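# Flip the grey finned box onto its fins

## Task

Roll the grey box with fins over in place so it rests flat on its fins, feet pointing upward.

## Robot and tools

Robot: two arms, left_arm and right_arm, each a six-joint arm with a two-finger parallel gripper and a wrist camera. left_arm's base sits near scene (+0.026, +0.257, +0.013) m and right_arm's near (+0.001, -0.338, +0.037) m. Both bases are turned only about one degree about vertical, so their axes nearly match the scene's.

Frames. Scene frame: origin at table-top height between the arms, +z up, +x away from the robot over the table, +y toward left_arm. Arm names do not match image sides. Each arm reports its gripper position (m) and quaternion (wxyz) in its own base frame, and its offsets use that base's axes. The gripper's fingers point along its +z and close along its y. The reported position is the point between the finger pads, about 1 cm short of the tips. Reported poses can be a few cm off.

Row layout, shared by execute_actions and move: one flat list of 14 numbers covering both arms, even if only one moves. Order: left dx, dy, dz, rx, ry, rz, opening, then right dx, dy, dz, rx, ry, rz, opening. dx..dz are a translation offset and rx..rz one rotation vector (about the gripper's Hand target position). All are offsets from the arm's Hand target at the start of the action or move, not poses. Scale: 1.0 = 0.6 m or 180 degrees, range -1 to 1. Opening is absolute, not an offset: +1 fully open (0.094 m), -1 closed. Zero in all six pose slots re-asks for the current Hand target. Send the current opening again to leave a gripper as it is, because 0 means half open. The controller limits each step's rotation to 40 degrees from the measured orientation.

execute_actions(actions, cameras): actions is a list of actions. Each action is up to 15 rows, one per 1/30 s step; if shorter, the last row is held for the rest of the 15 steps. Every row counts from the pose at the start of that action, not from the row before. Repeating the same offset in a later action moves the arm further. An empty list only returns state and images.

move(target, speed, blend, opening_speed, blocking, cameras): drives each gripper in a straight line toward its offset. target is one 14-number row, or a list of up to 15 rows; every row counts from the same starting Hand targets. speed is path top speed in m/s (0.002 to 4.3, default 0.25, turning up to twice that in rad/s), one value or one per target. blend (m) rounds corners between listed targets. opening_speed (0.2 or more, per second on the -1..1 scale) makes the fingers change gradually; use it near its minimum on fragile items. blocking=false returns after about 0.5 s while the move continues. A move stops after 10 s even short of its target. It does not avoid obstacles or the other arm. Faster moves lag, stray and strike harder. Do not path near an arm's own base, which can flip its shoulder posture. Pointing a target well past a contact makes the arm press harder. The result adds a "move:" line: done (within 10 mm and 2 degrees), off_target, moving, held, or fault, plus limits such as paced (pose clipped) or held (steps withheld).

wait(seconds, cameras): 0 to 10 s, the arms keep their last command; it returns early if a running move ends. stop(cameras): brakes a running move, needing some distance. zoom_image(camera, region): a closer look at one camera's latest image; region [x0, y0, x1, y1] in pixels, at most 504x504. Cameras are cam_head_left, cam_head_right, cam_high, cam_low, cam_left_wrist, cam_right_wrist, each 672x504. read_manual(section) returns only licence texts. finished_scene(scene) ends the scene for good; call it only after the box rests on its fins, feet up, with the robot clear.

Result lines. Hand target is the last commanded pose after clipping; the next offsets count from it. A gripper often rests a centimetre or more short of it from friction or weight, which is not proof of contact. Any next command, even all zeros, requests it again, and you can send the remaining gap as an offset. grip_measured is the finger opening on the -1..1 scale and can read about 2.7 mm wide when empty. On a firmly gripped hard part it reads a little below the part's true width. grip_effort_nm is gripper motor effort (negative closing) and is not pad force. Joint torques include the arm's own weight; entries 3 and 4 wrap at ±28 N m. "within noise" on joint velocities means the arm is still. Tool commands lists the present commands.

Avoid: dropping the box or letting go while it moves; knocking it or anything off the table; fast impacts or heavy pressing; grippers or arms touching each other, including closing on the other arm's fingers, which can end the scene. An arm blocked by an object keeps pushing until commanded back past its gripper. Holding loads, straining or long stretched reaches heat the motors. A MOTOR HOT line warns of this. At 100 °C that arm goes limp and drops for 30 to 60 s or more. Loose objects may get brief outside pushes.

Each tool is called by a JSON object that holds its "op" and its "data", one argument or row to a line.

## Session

{"op": "execute_actions", "data": {
  "actions": []
}}

{"op": "zoom_image", "data": {
  "camera": "cam_head_left",
  "region": [240, 160, 420, 340]
}}

Scene clock: 0.00 s.
left_arm: end_effector_position=(+0.7469, +0.0627, +0.1858) grip_measured=+1.000 grip_effort_nm=n/a end_effector_quat_wxyz=(+0.600, +0.118, +0.783, +0.112) | right_arm: end_effector_position=(+0.2461, -0.0955, +0.3388) grip_measured=+1.000 grip_effort_nm=n/a end_effector_quat_wxyz=(+0.392, +0.340, +0.834, -0.188)
Joint positions: left_arm=[0.099 1.879 1.257 0.363 0.062 0.35 0.094] | right_arm=[0.029 0.581 0.868 -1.173 0.637 0.571 0.094]
Joint velocities: within noise
Joint torques (N m): no reading
Heat: left arm: hottest elbow 33 °C; right arm: hottest elbow 32 °C.
Hand target: left_arm +0.7532, +0.0634, +0.1927; +0.607, +0.117, +0.778, +0.114 | right_arm +0.2481, -0.0955, +0.3525; +0.404, +0.343, +0.828, -0.182
Tool commands: left_gripper/opening=+1.0 right_gripper/opening=+1.0

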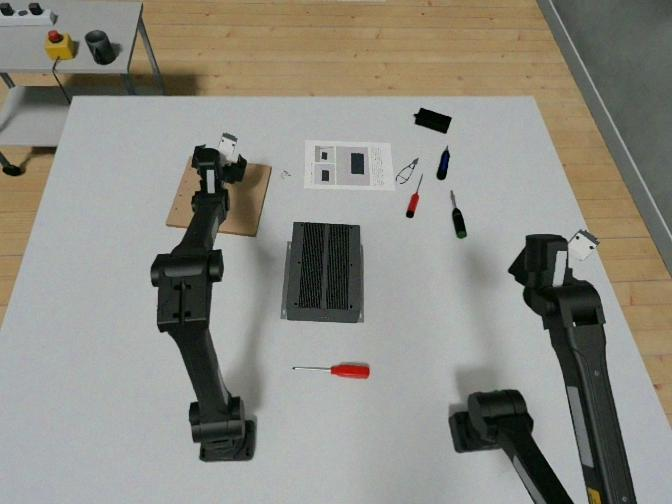

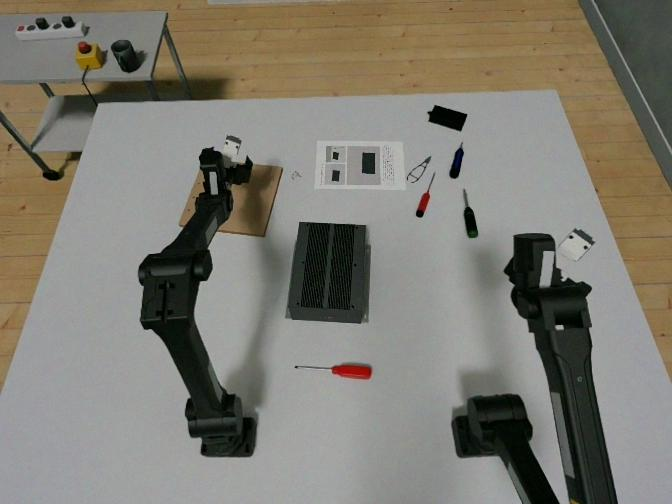

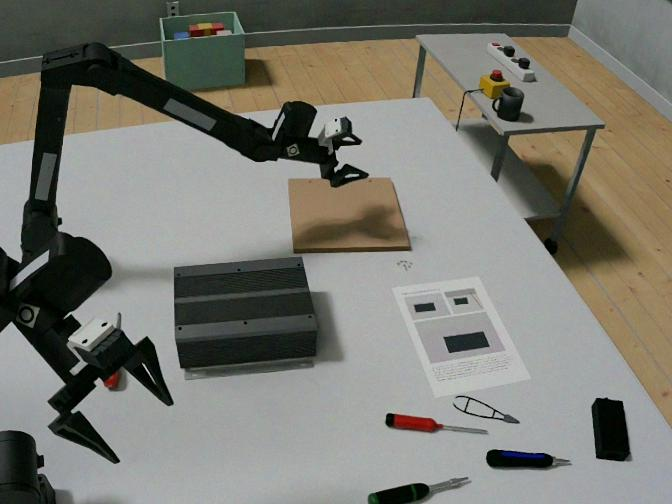

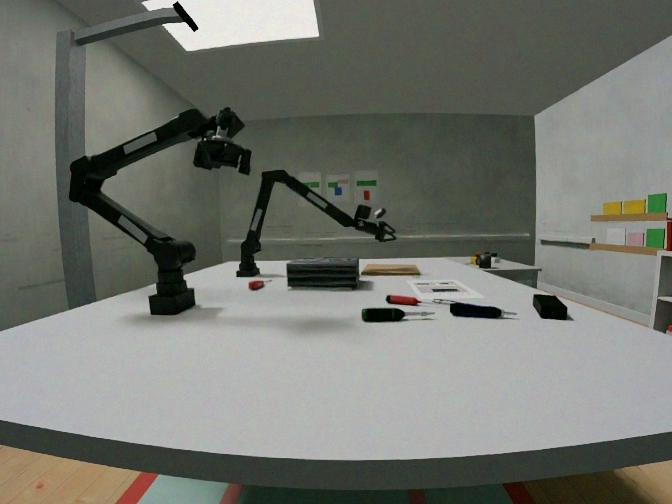

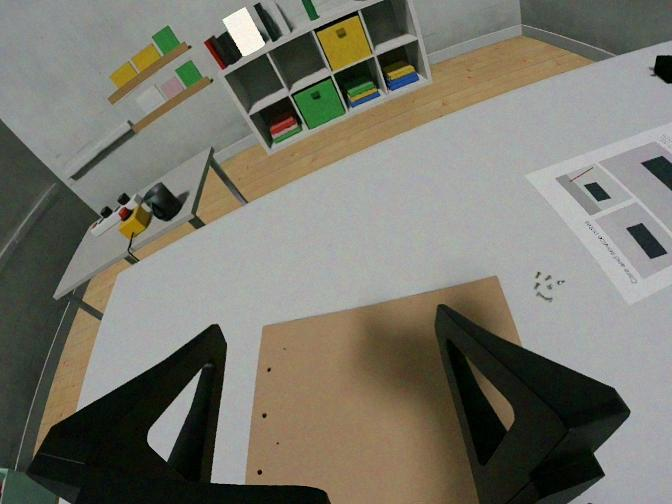

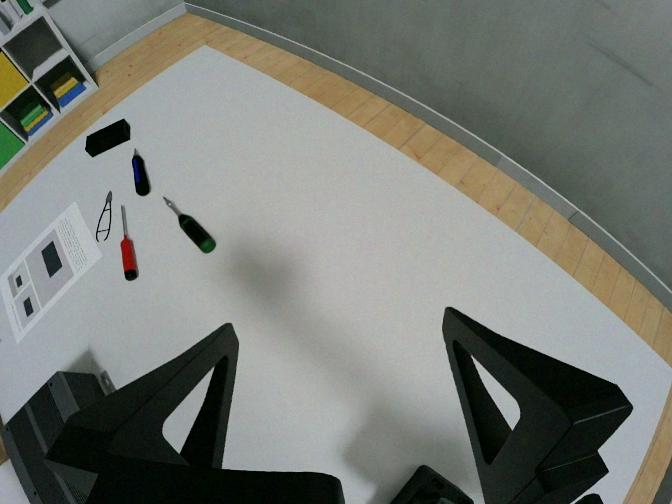

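Scaled by 2.800.

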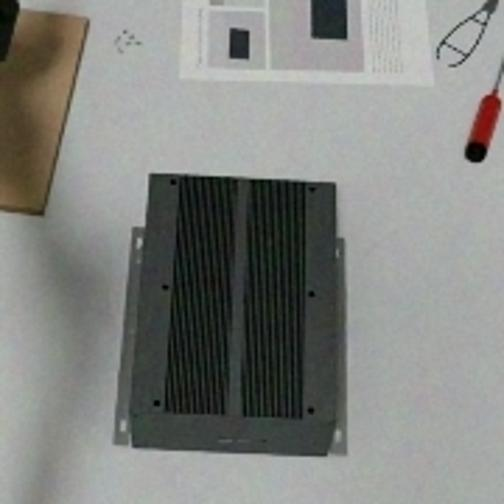

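{"op": "move", "data": {
  "target": [
    [-0.448,-0.225,-0.07,-0.077,0.084,-0.479,-1,0.424,0.448,-0.33,0.071,-0.163,0.7215,-1],
    [-0.448,-0.225,-0.281,-0.077,0.084,-0.479,-1,0.424,0.448,-0.5675,0.071,-0.163,0.7215,-1]
  ],
  "speed": [0.35,0.15],
  "cameras": ["cam_head_left","cam_left_wrist","cam_right_wrist"]
}}

Scene clock: 111.27 s.
left_arm: end_effector_position=(+0.4756, -0.0694, +0.0298) grip_measured=-0.988 grip_effort_nm=-0.603 end_effector_quat_wxyz=(+0.428, +0.544, +0.583, -0.424) | right_arm: end_effector_position=(+0.4933, +0.1671, +0.0083) grip_measured=-0.986 grip_effort_nm=-0.769 end_effector_quat_wxyz=(+0.455, -0.522, +0.575, +0.435)
Joint positions: left_arm=[0.202 2.076 1.222 -1.234 1.25 2.081 0.001] | right_arm=[0 2.042 1.034 -0.244 -1.351 -1.217 0.001]
Joint velocities: within noise
Joint torques (N m): left_arm=[-1.67 -13.45 7.39 0.17 0.56 -0.08] | right_arm=[0.56 -14.45 6.75 0.64 -0.66 -0.12]
Heat: left arm: hottest elbow 44 °C; right arm: hottest elbow 41 °C.
Hand target: left_arm +0.4844, -0.0717, +0.0240; +0.431, +0.560, +0.562, -0.430 | right_arm +0.5025, +0.1735, +0.0120; +0.458, -0.532, +0.566, +0.431
Off the commanded pose: left_arm 0.011 m, 3 deg | right_arm 0.012 m, 2 deg.
joint sent to its limit (left arm) — joint 6 (wrist roll), upper limit. The joint targets still meet the commanded pose.
move: off_target (left_arm, right_arm)
Images, in order (width x height): cam_head_left 672x504, cam_left_wrist 672x504, cam_right_wrist 672x504.

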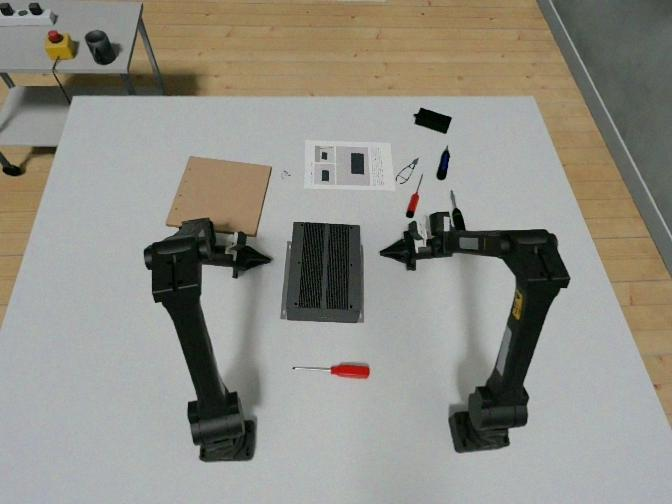

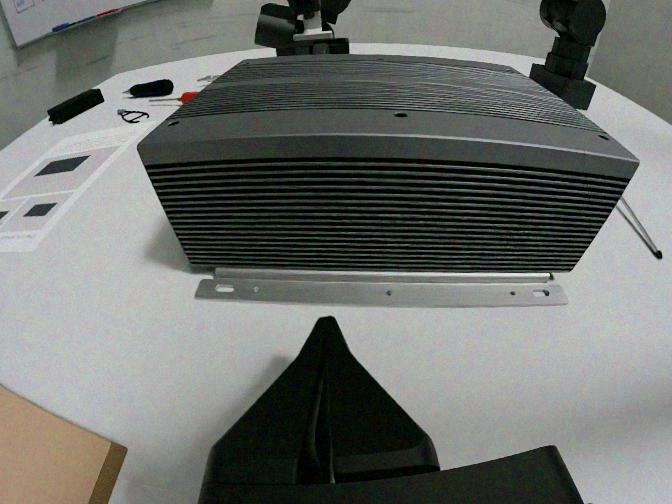

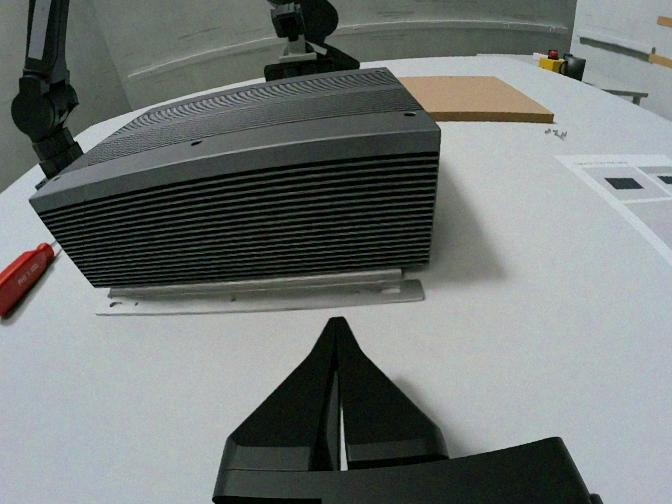

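{"op": "move", "data": {
  "target": [
    [0.003,-0.242,0,0,0,0,-1,0,0.2745,0,0,0,0,-1],
    [0.136,-0.242,0,0,0,0,-1,0.133,0.267,0,0,0,0,-1],
    [0.12,-0.242,0.075,0,0,0,-1,0.117,0.268,0.1,0,0,0,-1],
    [0.057,-0.242,0.18,0,0,0,-1,0.054,0.272,0.203,0,0,0,-1]
  ],
  "speed": [0.09,0.08,0.08,0.08],
  "cameras": ["cam_head_left","cam_left_wrist","cam_right_wrist","cam_low"]
}}

Scene clock: 170.50 s.
left_arm: end_effector_position=(+0.5151, -0.2205, +0.1277) grip_measured=-0.989 grip_effort_nm=-0.593 end_effector_quat_wxyz=(+0.426, +0.563, +0.561, -0.433) | right_arm: end_effector_position=(+0.5205, +0.3361, +0.1245) grip_measured=-0.986 grip_effort_nm=-0.750 end_effector_quat_wxyz=(-0.447, +0.533, -0.571, -0.437)
Joint positions: left_arm=[-0.104 1.853 1.197 -0.58 1.29 1.216 0.001] | right_arm=[0.319 1.887 1.112 0.213 -1.147 -0.499 0.001]
Joint velocities: within noise
Joint torques (N m): left_arm=[-0.15 -15.5 7.61 1.51 0.8 -0.32] | right_arm=[-1.2 -15.15 9.01 2 -0.38 0.08]
Heat: left arm: hottest elbow 40 °C; right arm: hottest elbow 39 °C.
Hand target: left_arm +0.5186, -0.2169, +0.1320; +0.431, +0.560, +0.562, -0.430 | right_arm +0.5348, +0.3367, +0.1336; -0.458, +0.532, -0.566, -0.432
Off the commanded pose: left_arm 0.007 m, 1 deg | right_arm 0.017 m, 1 deg.
move: off_target (right_arm)
Images, in order (width x height): cam_head_left 672x504, cam_low 672x504, cam_left_wrist 672x504, cam_right_wrist 672x504.

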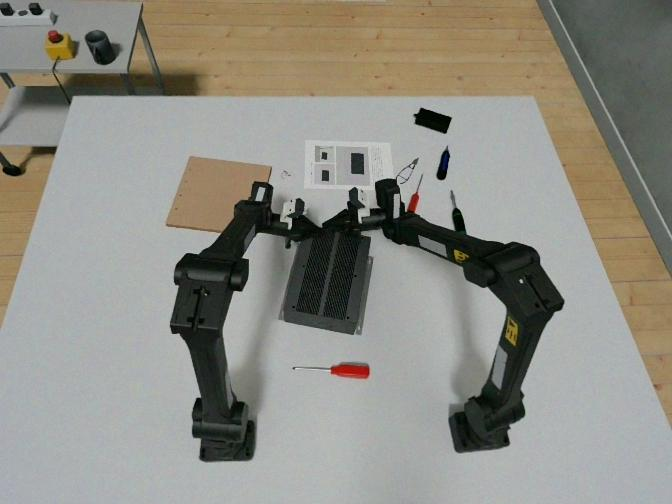

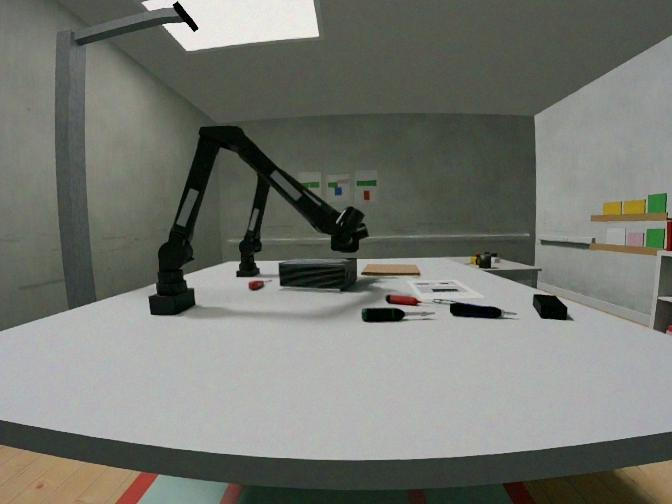

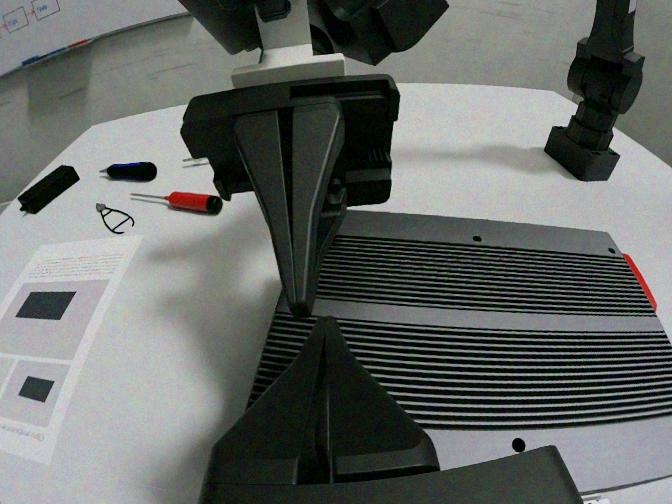

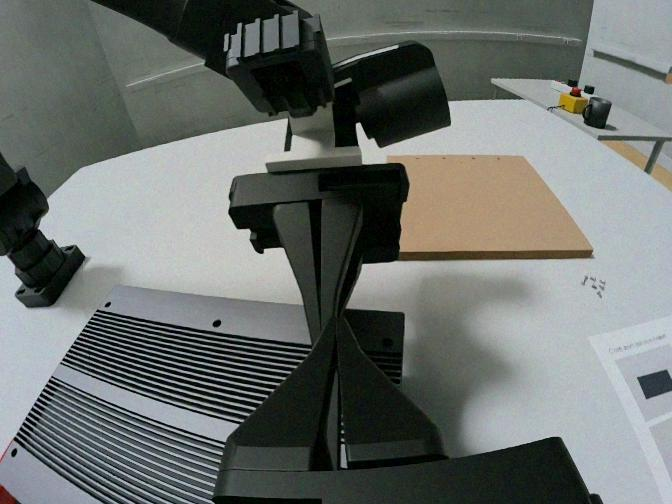

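{"op": "move", "data": {
  "target": [-0.057,0.26,0,0,0,0,-1,-0.054,-0.28,0,0,0,0,-1],
  "speed": 0.2,
  "cameras": ["cam_head_left","cam_left_wrist","cam_right_wrist"]
}}

{"op": "zoom_image", "data": {
  "camera": "cam_head_left",
  "region": [220, 170, 440, 400]
}}

Scene clock: 179.53 s.
left_arm: end_effector_position=(+0.4748, -0.0622, +0.1342) grip_measured=-0.989 grip_effort_nm=-0.593 end_effector_quat_wxyz=(+0.431, +0.547, +0.586, -0.414) | right_arm: end_effector_position=(+0.4875, +0.1719, +0.1278) grip_measured=-0.986 grip_effort_nm=-0.750 end_effector_quat_wxyz=(-0.450, +0.526, -0.571, -0.441)
Joint positions: left_arm=[0.217 1.881 1.259 -1.45 1.24 2.081 0.001] | right_arm=[0.009 1.791 1.074 -0.578 -1.355 -1.258 0.001]
Joint velocities: within noise
Joint torques (N m): left_arm=[-1.03 -12.34 9.22 -0.64 0.53 -0.07] | right_arm=[-1.32 -12.86 9.01 0.59 -0.56 -0.16]
Heat: left arm: hottest elbow 40 °C; right arm: hottest elbow 40 °C.
Hand target: left_arm +0.4844, -0.0609, +0.1319; +0.431, +0.560, +0.562, -0.430 | right_arm +0.5024, +0.1686, +0.1337; -0.458, +0.532, -0.566, -0.432
Off the commanded pose: left_arm 0.010 m, 4 deg | right_arm 0.016 m, 2 deg.
joint sent to its limit (left arm) — joint 6 (wrist roll), upper limit. The joint targets are off in orientation, not in position.
move: off_target (left_arm, right_arm)
Images, in order (width x height): cam_head_left 672x504, cam_left_wrist 672x504, cam_right_wrist 672x504.

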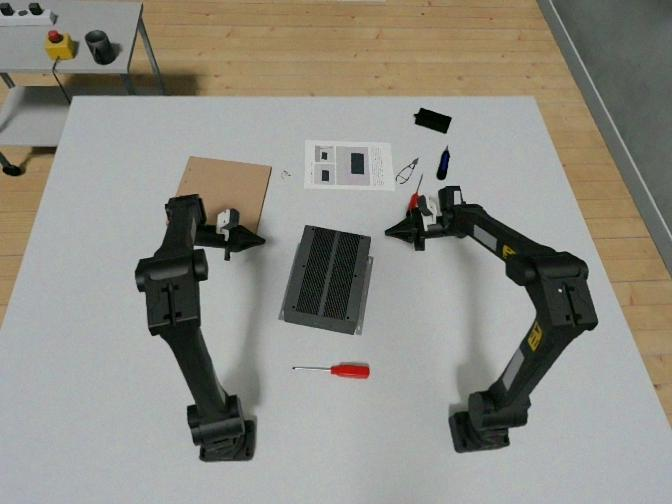

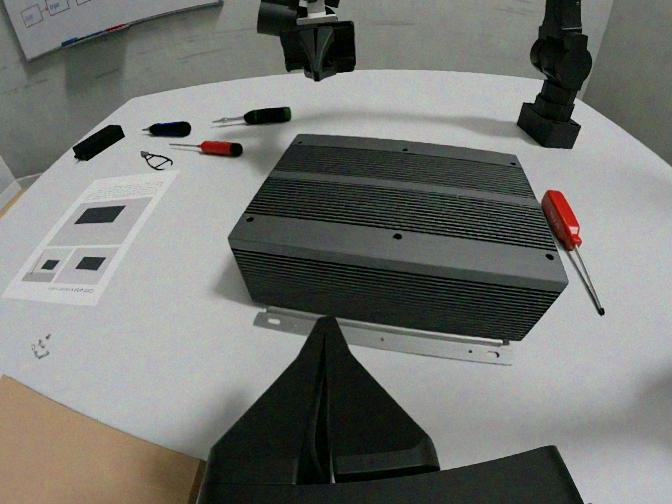

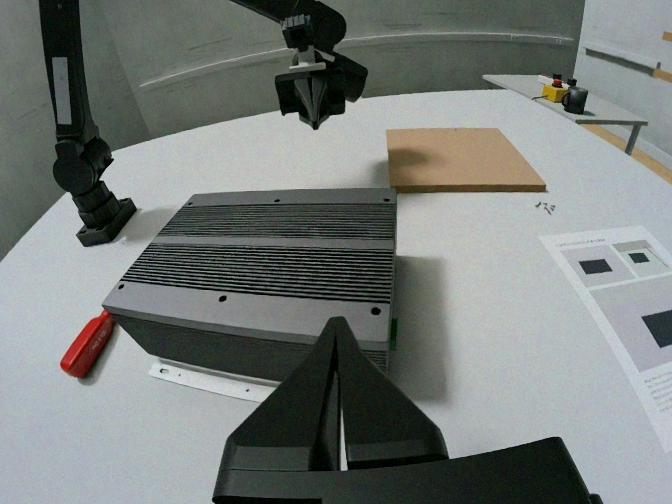

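Scaled by 2.191.

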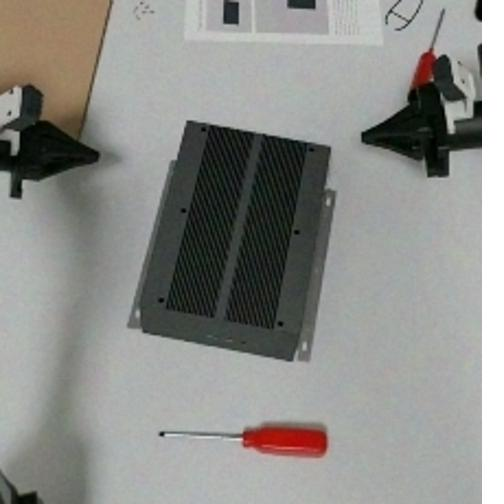

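{"op": "move", "data": {
  "target": [
    [0.003,-0.03,-0.18,0,0,0,-1,-0.072,-0.05,-0.203,0,0,0,-1],
    [0.003,-0.058,-0.18,0,0,0,-1,-0.072,-0.021,-0.203,0,0,0,-1],
    [-0.031,-0.298,-0.18,0,0,0,-1,-0.015,0.248,-0.203,0,0,0,-1]
  ],
  "speed": [0.15,0.05,0.06],
  "cameras": ["cam_head_left","cam_left_wrist","cam_right_wrist"]
}}

Scene clock: 210.43 s.
left_arm: end_effector_position=(+0.4957, -0.1525, +0.0204) grip_measured=-0.989 grip_effort_nm=-0.593 end_effector_quat_wxyz=(+0.460, +0.520, +0.609, -0.384) | right_arm: end_effector_position=(+0.4997, +0.2078, +0.0141) grip_measured=-0.986 grip_effort_nm=-0.745 end_effector_quat_wxyz=(+0.480, -0.472, +0.618, +0.407)
Joint positions: left_arm=[0.023 1.957 0.961 -0.112 1.251 1.099 0.001] | right_arm=[0.095 2.025 0.875 0.539 -1.198 -0.527 0.001]
Joint velocities: within noise
Joint torques (N m): left_arm=[-14.62 -14.45 4.62 1.68 1.68 -0.35] | right_arm=[15.21 -11.87 8.66 2.85 0.71 0.11]
Heat: left arm: hottest elbow 39 °C; right arm: hottest elbow 40 °C.
Hand target: left_arm +0.4659, -0.2397, +0.0241; +0.431, +0.560, +0.562, -0.430 | right_arm +0.4934, +0.3175, +0.0117; +0.458, -0.532, +0.566, +0.432
Off the commanded pose: left_arm 0.092 m, 9 deg | right_arm 0.110 m, 10 deg.
move: off_target (left_arm, right_arm)
Images, in order (width x height): cam_head_left 672x504, cam_left_wrist 672x504, cam_right_wrist 672x504.

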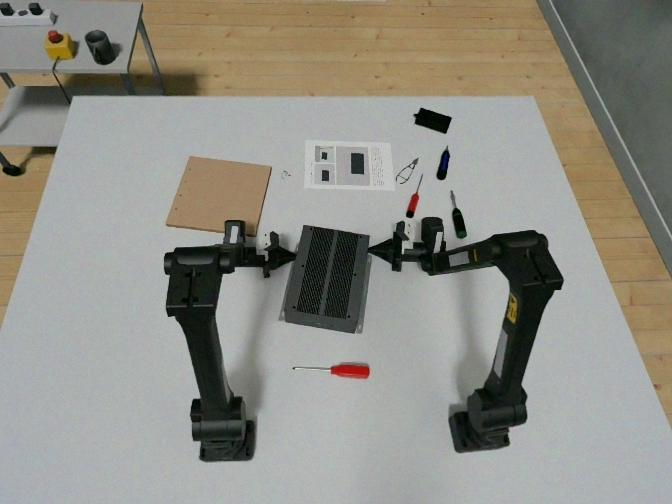

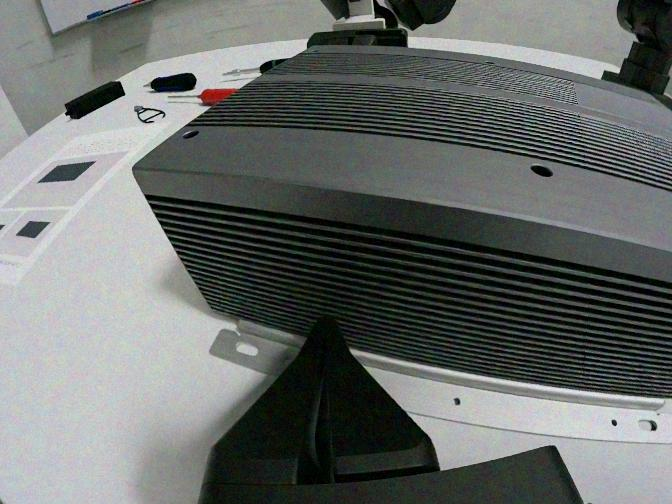

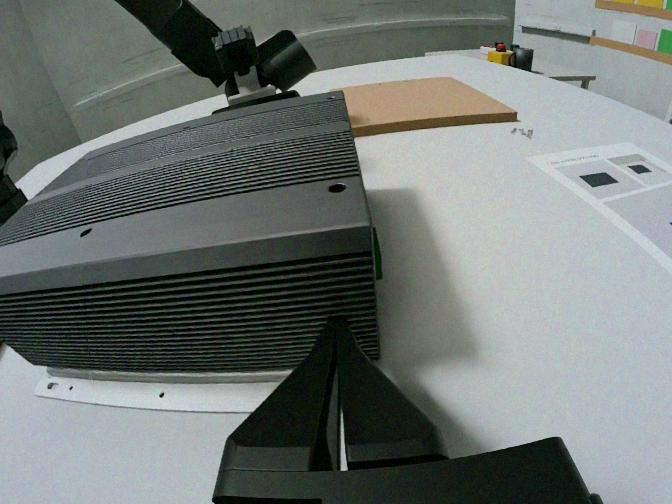

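{"op": "move", "data": {
  "target": [
    [0,0,0.067,0,0,0,-1,0,0,0.092,0,0,0,-1],
    [-0.042,0.006,0.165,0,0,0,-1,-0.0425,0.009,0.205,0,0,0,-1],
    [-0.091,0.0125,0.245,0,0,0,-1,-0.097,0.02,0.293,0,0,0,-1]
  ],
  "speed": [0.06,0.06,0.08],
  "cameras": ["cam_head_left","cam_left_wrist","cam_right_wrist","cam_low"]
}}

Scene clock: 238.67 s.
left_arm: end_effector_position=(+0.4197, -0.1602, +0.1323) grip_measured=-0.989 grip_effort_nm=-0.579 end_effector_quat_wxyz=(+0.427, +0.504, +0.632, -0.405) | right_arm: end_effector_position=(+0.4797, +0.2183, +0.1337) grip_measured=-0.986 grip_effort_nm=-0.755 end_effector_quat_wxyz=(+0.466, -0.450, +0.661, +0.378)
Joint positions: left_arm=[0.006 1.56 0.825 -0.444 1.233 1.075 0.001] | right_arm=[0.14 1.639 0.817 0.216 -1.06 -0.459 0.001]
Joint velocities: within noise
Joint torques (N m): left_arm=[-13.51 -13.04 10.28 1.89 2.59 -0.31] | right_arm=[15.21 -16.97 8.29 2.29 -3.52 0.07]
Heat: left arm: hottest elbow 39 °C; right arm: hottest elbow 42 °C.
Hand target: left_arm +0.4114, -0.2321, +0.1710; +0.431, +0.560, +0.562, -0.430 | right_arm +0.4352, +0.3293, +0.1875; +0.458, -0.532, +0.566, +0.432
Off the commanded pose: left_arm 0.082 m, 11 deg | right_arm 0.131 m, 16 deg.
move: off_target (left_arm, right_arm)
Images, in order (width x height): cam_head_left 672x504, cam_low 672x504, cam_left_wrist 672x504, cam_right_wrist 672x504.

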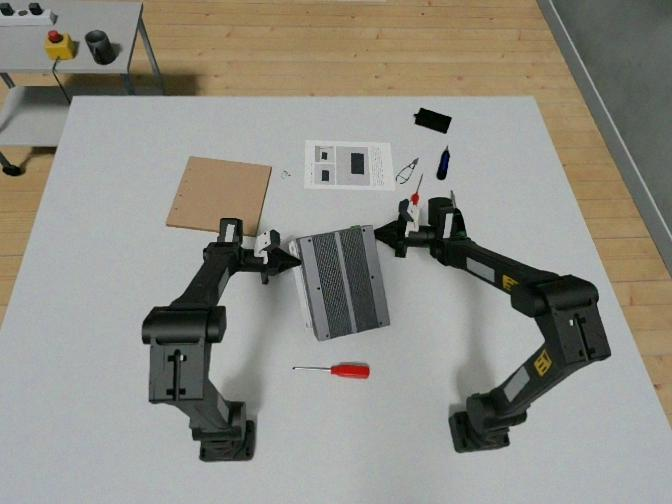

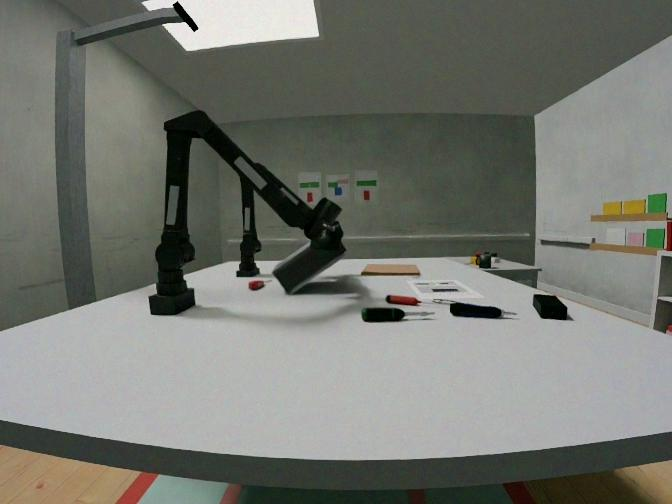

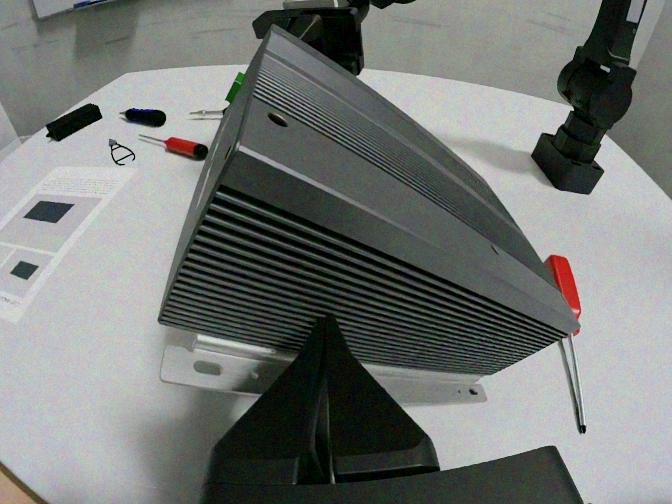

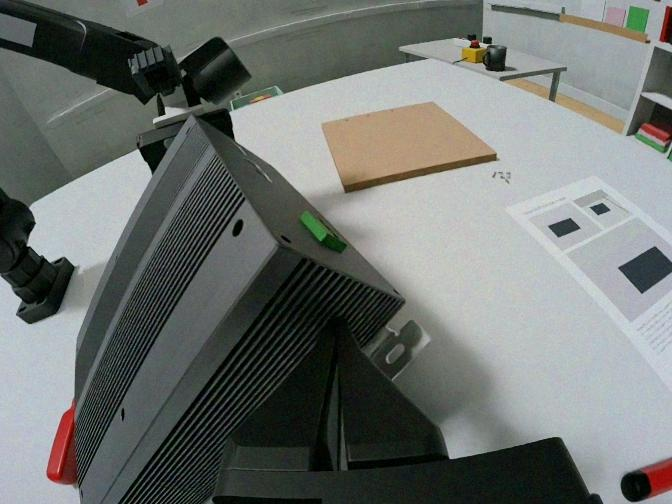

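{"op": "move", "data": {
  "target": [
    [-0.073,-0.0145,0.065,0,0,0,-1,-0.093,-0.0115,0.078,0,0,0,-1],
    [-0.159,-0.031,0.112,0,0,0,-1,-0.182,-0.0225,0.132,0,0,0,-1],
    [-0.254,-0.05,0.097,0,0,0,-1,-0.285,-0.035,0.103,0,0,0,-1]
  ],
  "speed": 0.06,
  "cameras": ["cam_head_left","cam_left_wrist","cam_right_wrist","cam_low"]
}}

Scene clock: 262.23 s.
left_arm: end_effector_position=(+0.2615, -0.2597, +0.2256) grip_measured=-0.990 grip_effort_nm=-0.530 end_effector_quat_wxyz=(+0.427, +0.558, +0.566, -0.430) | right_arm: end_effector_position=(+0.2675, +0.3043, +0.2432) grip_measured=-0.987 grip_effort_nm=-0.711 end_effector_quat_wxyz=(-0.452, +0.530, -0.575, -0.430)
Joint positions: left_arm=[-0.344 1.008 0.548 -0.217 1.135 0.619 0] | right_arm=[0.492 1.032 0.541 0.086 -0.974 -0.325 0.001]
Joint velocities: within noise
Joint torques (N m): left_arm=[-1.61 -4.54 8.66 2.39 0.36 -0.34] | right_arm=[0.85 -4.78 7.94 2.54 -0.14 0.07]
Heat: left arm: hottest elbow 42 °C; right arm: hottest elbow 40 °C.
Hand target: left_arm +0.2589, -0.2621, +0.2292; +0.431, +0.560, +0.562, -0.430 | right_arm +0.2642, +0.3085, +0.2494; -0.458, +0.532, -0.566, -0.432
Off the commanded pose: left_arm 0.005 m, 1 deg | right_arm 0.008 m, 1 deg.
move: done
Images, in order (width x height): cam_head_left 672x504, cam_low 672x504, cam_left_wrist 672x504, cam_right_wrist 672x504.

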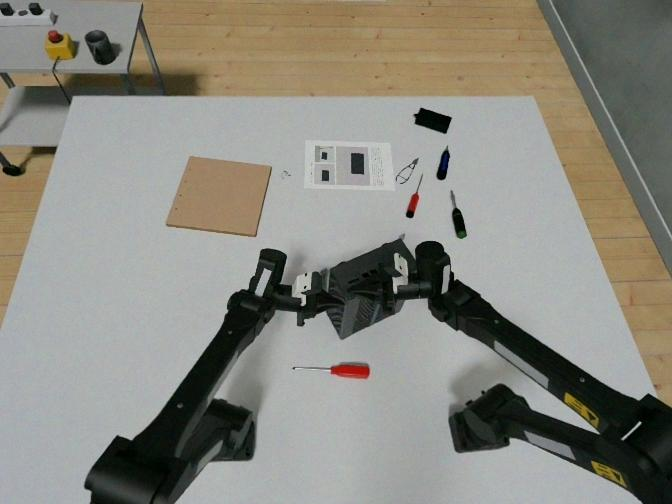

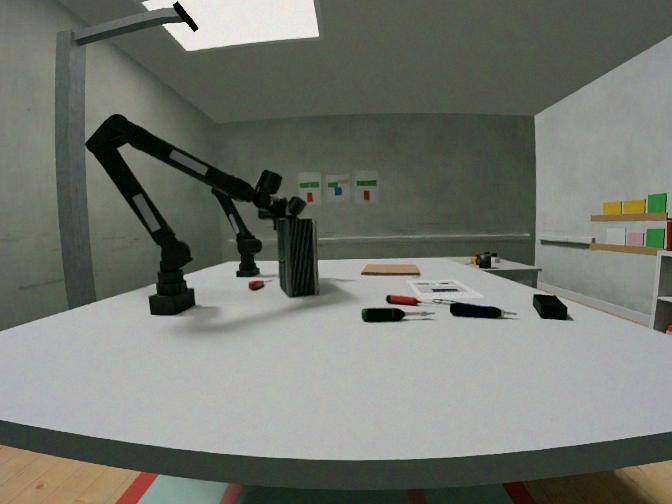

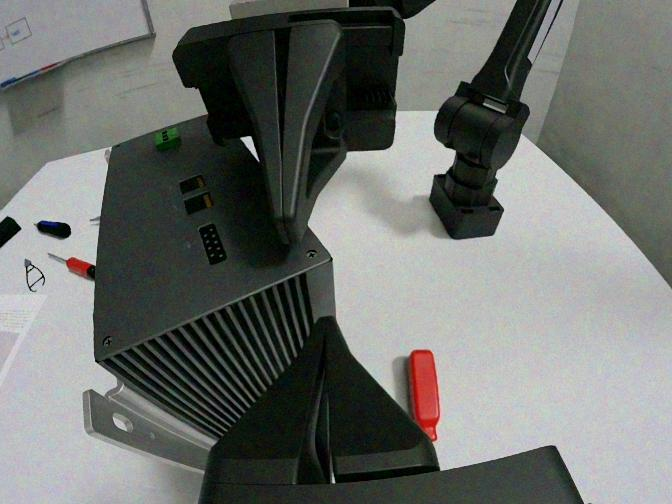

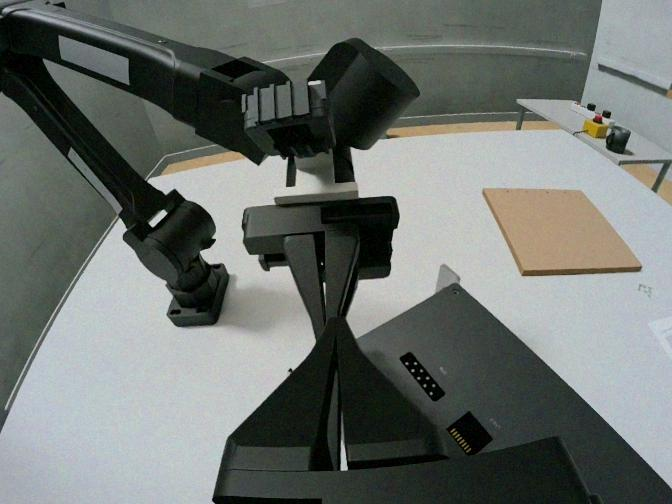

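{"op": "move", "data": {
  "target": [
    [0,0.1,0.05,0,0,0,-1,0,-0.1,0.05,0,0,0,-1],
    [0,0.25,0.1,0,0,0,-1,0,-0.25,0.1,0,0,0,-1]
  ],
  "speed": [0.1,0.2],
  "cameras": ["cam_head_left","cam_head_right","cam_left_wrist","cam_right_wrist"]
}}

{"op": "zoom_image", "data": {
  "camera": "cam_head_left",
  "region": [240, 190, 460, 390]
}}

Scene clock: 272.50 s.
left_arm: end_effector_position=(+0.2501, -0.1150, +0.2779) grip_measured=-0.990 grip_effort_nm=-0.535 end_effector_quat_wxyz=(+0.439, +0.539, +0.596, -0.402) | right_arm: end_effector_position=(+0.2519, +0.1626, +0.2933) grip_measured=-0.987 grip_effort_nm=-0.711 end_effector_quat_wxyz=(-0.445, +0.526, -0.572, -0.446)
Joint positions: left_arm=[0.206 1.06 0.804 -1.669 1.254 1.936 0] | right_arm=[-0.02 0.97 0.762 -1.261 -1.362 -1.425 0.001]
Joint velocities: within noise
Joint torques (N m): left_arm=[-0.91 -2.26 11.33 -0.38 0.57 -0.06] | right_arm=[-2.02 -2.14 11.26 0.34 -0.66 -0.14]
Heat: left arm: hottest elbow 42 °C; right arm: hottest elbow 41 °C.
Hand target: left_arm +0.2589, -0.1121, +0.2893; +0.431, +0.560, +0.562, -0.430 | right_arm +0.2641, +0.1585, +0.3095; -0.458, +0.532, -0.566, -0.432
Off the commanded pose: left_arm 0.015 m, 6 deg | right_arm 0.021 m, 2 deg.
joint sent to its limit (left arm) — joint 4 (wrist pitch), lower limit. The joint targets are off in orientation, not in position.
move: off_target (left_arm, right_arm)
Images, in order (width x height): cam_head_left 672x504, cam_head_right 672x504, cam_left_wrist 672x504, cam_right_wrist 672x504.

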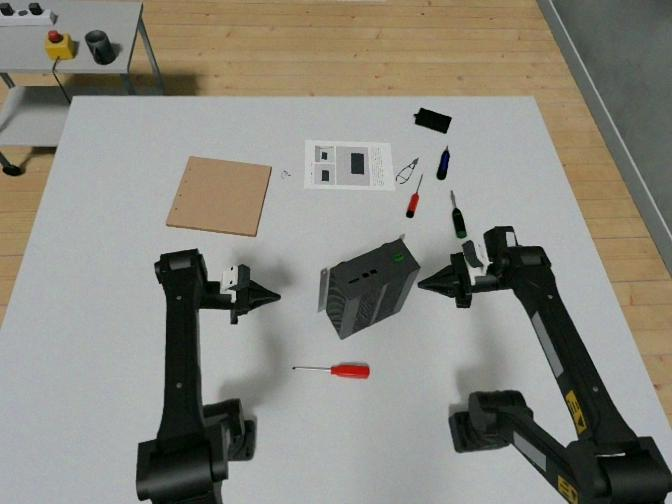

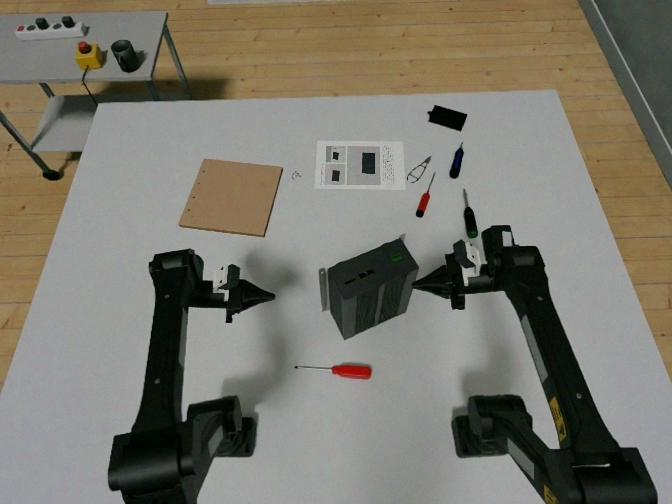

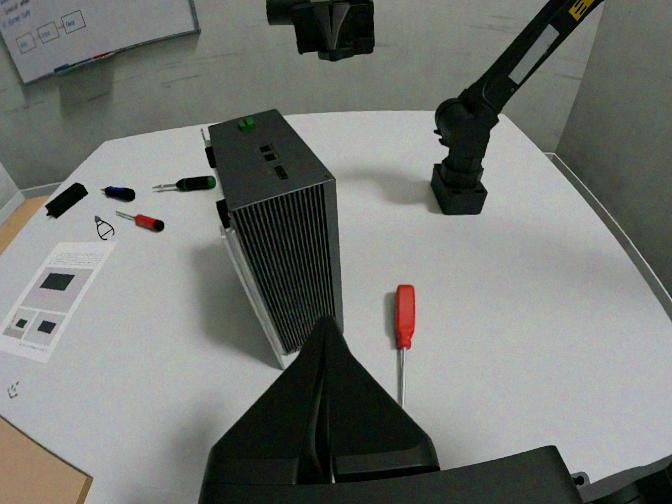

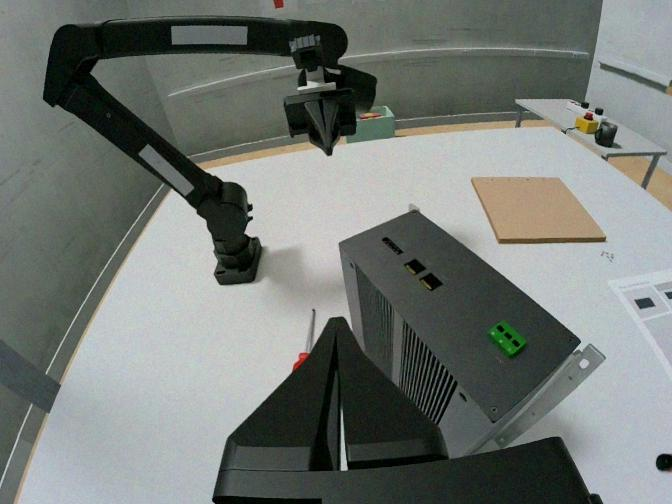

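Scaled by 2.291.

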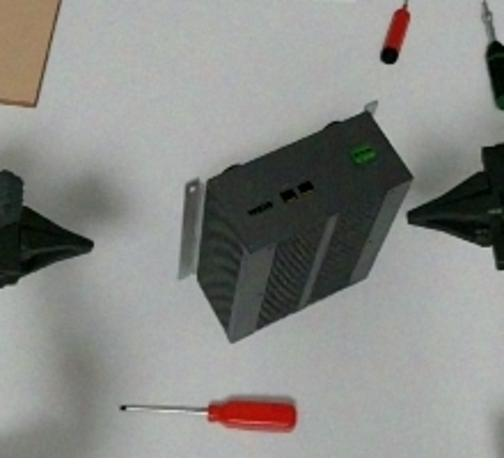

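{"op": "move", "data": {
  "target": [
    [0,0,0.268,0,0,0,-1,0.333,-0.333,0,0,0,0,-1],
    [0.2,-0.247,0.268,0.026,0.042,0.32,0,0.333,-0.333,0,0,0,0,-1],
    [-0.083,-0.467,0.2,0.0523,0.0843,0.6395,1,0.333,-0.333,0,0,0,0,-1],
    [-0.142,-0.458,-0.15,0.0523,0.0843,0.6395,1,0.333,-0.333,0,0,0,0,-1]
  ],
  "speed": [0.35,0.4,0.4,0.3],
  "cameras": ["cam_head_left","cam_left_wrist","cam_low"]
}}

Scene clock: 329.13 s.
left_arm: end_effector_position=(+0.1767, -0.3811, +0.2035) grip_measured=+0.997 grip_effort_nm=0.164 end_effector_quat_wxyz=(+0.472, -0.165, +0.860, +0.106) | right_arm: end_effector_position=(+0.4553, -0.0346, +0.2986) grip_measured=-0.987 grip_effort_nm=-0.716 end_effector_quat_wxyz=(+0.489, -0.480, +0.647, +0.336)
Joint positions: left_arm=[-1.472 1.648 1.269 -1.644 -0.937 -2.082 0.094] | right_arm=[-0.44 1.593 1.359 -1.679 -1.251 -1.965 0.001]
Joint velocities: within noise
Joint torques (N m): left_arm=[-1.49 -10.87 8.12 0.17 -0.38 -0.34] | right_arm=[-1.08 -10.99 10.45 -0.17 -0.61 -0.11]
Heat: left arm: hottest elbow 45 °C; right arm: hottest elbow 46 °C.
Hand target: left_arm +0.1736, -0.3870, +0.1993; +0.488, -0.195, +0.843, +0.113 | right_arm +0.4639, -0.0414, +0.3093; +0.458, -0.532, +0.566, +0.432
Off the commanded pose: left_arm 0.008 m, 4 deg | right_arm 0.015 m, 16 deg.
joint sent to its limit (left arm) — joint 6 (wrist roll), lower limit. The joint targets are off in orientation, not in position.
joint sent to its limit (right arm) — joint 4 (wrist pitch), lower limit. The joint targets are off in orientation, not in position.
move: off_target (left_arm, right_arm); target 3's new opening was sent with left_arm's hand 0.014 m and 16 deg from that target
Images, in order (width x height): cam_head_left 672x504, cam_low 672x504, cam_left_wrist 672x504.

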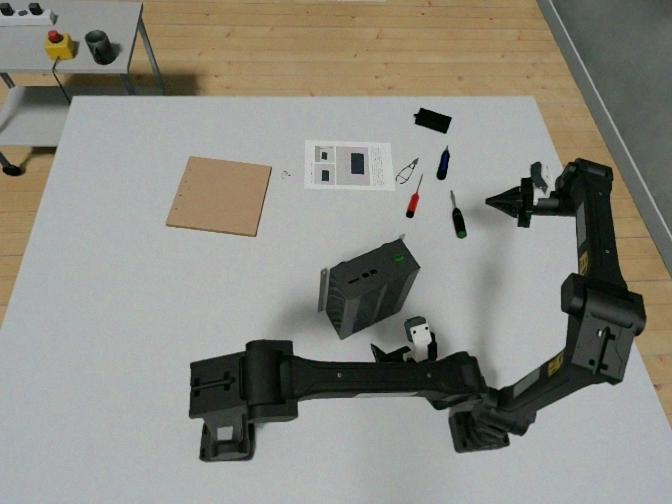

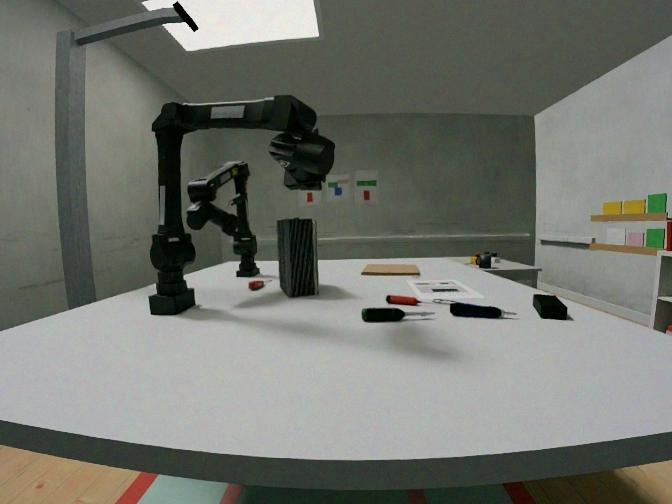

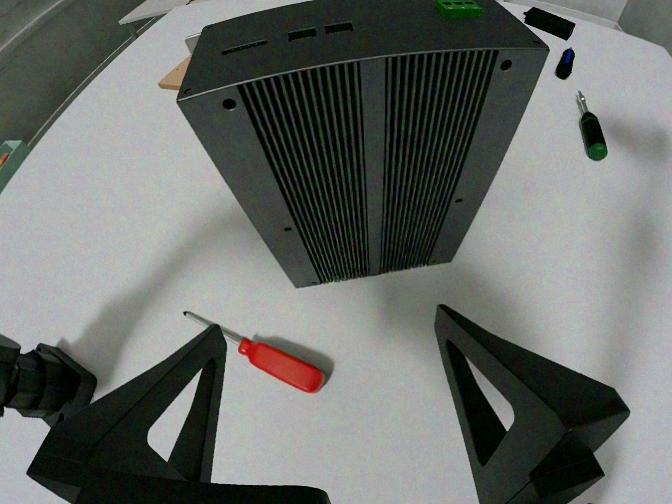

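{"op": "move", "data": {
  "target": [
    [0.091,0,-0.13,0,0,0,1,0,0,0,0,0,0,-1],
    [0.091,0,-0.277,0,0,0,1,0,0,0,0,0,0,-1]
  ],
  "speed": [0.2,0.1],
  "cameras": ["cam_head_left","cam_left_wrist"]
}}

Scene clock: 345.30 s.
left_arm: end_effector_position=(+0.2262, -0.3885, +0.0426) grip_measured=+0.997 grip_effort_nm=0.159 end_effector_quat_wxyz=(+0.487, -0.202, +0.843, +0.103) | right_arm: end_effector_position=(+0.4553, -0.0346, +0.2986) grip_measured=-0.987 grip_effort_nm=-0.720 end_effector_quat_wxyz=(+0.489, -0.480, +0.647, +0.336)
Joint positions: left_arm=[-1.369 1.92 1.151 -1.192 -0.995 -2.054 0.094] | right_arm=[-0.44 1.593 1.359 -1.679 -1.251 -1.965 0.001]
Joint velocities: within noise
Joint torques (N m): left_arm=[-0.26 -12.1 5.85 0.31 -0.63 -0.06] | right_arm=[-1.08 -11.11 10.37 -0.44 -0.58 -0.14]
Heat: left arm: hottest elbow 44 °C; right arm: hottest elbow 47 °C.
Hand target: left_arm +0.2282, -0.3868, +0.0329; +0.488, -0.195, +0.843, +0.113 | right_arm +0.4639, -0.0414, +0.3093; +0.458, -0.532, +0.566, +0.432
Off the commanded pose: left_arm 0.010 m, 1 deg | right_arm 0.015 m, 16 deg.
joint sent to its limit (right arm) — joint 4 (wrist pitch), lower limit. The joint targets are off in orientation, not in position.
move: off_target (right_arm)
Images, in order (width x height): cam_head_left 672x504, cam_left_wrist 672x504.

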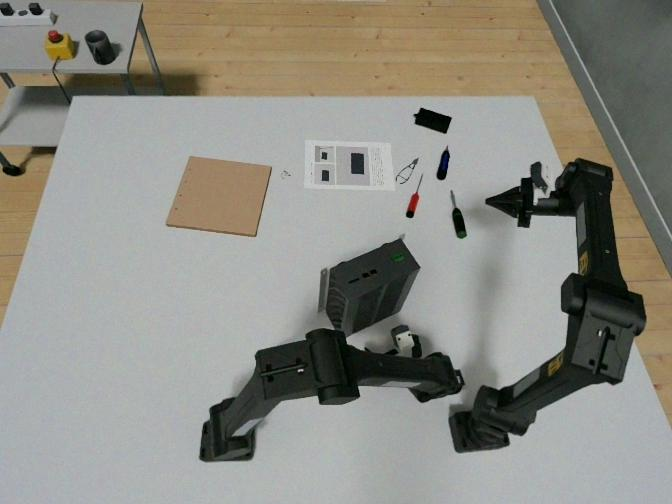

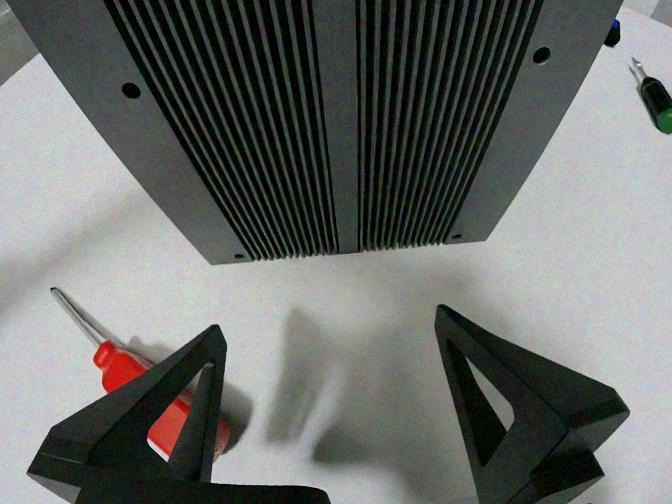

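{"op": "move", "data": {
  "target": [
    [0.135,0.066,0,0,0,0,1,0,0,0,0,0,0,-1],
    [0.285,0.139,0,0,0,0,1,0,0,0,0,0,0,-1]
  ],
  "speed": [0.05,0.06],
  "cameras": ["cam_head_left","cam_left_wrist"]
}}

Scene clock: 362.00 s.
left_arm: end_effector_position=(+0.3786, -0.3230, +0.0298) grip_measured=+0.998 grip_effort_nm=0.144 end_effector_quat_wxyz=(+0.485, -0.174, +0.851, +0.103) | right_arm: end_effector_position=(+0.4553, -0.0346, +0.2986) grip_measured=-0.987 grip_effort_nm=-0.711 end_effector_quat_wxyz=(+0.489, -0.480, +0.647, +0.336)
Joint positions: left_arm=[-1.004 1.832 0.97 -0.45 -1.018 -1.262 0.094] | right_arm=[-0.44 1.593 1.359 -1.679 -1.251 -1.965 0.001]
Joint velocities: within noise
Joint torques (N m): left_arm=[4.07 -13.45 6.09 1.84 -0.87 0] | right_arm=[-1.08 -10.75 10.4 -0.46 -0.61 -0.13]
Heat: left arm: hottest elbow 42 °C; right arm: hottest elbow 48 °C.
Hand target: left_arm +0.3992, -0.3034, +0.0331; +0.488, -0.195, +0.843, +0.113 | right_arm +0.4639, -0.0414, +0.3093; +0.458, -0.532, +0.566, +0.432
Off the commanded pose: left_arm 0.029 m, 3 deg | right_arm 0.015 m, 16 deg.
joint sent to its limit (right arm) — joint 4 (wrist pitch), lower limit. The joint targets are off in orientation, not in position.
move: off_target (left_arm, right_arm)
Images, in order (width x height): cam_head_left 672x504, cam_left_wrist 672x504.

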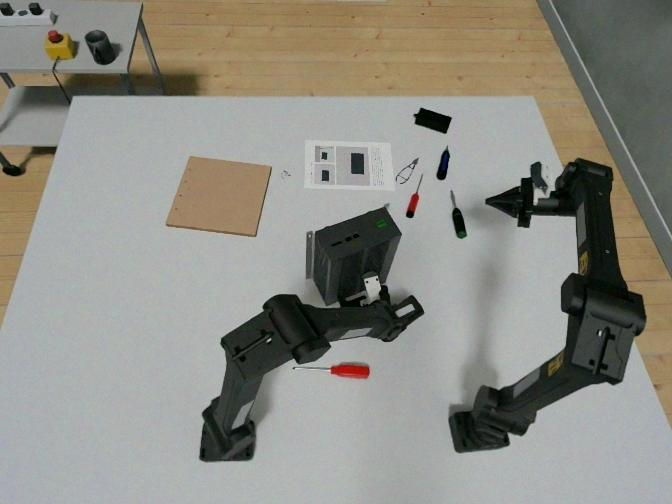

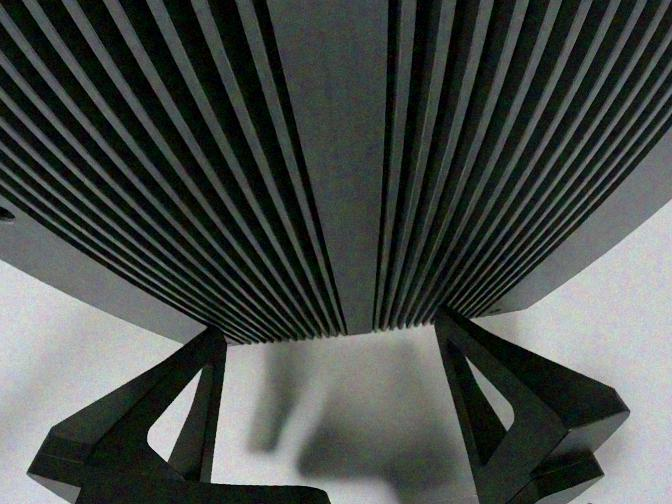

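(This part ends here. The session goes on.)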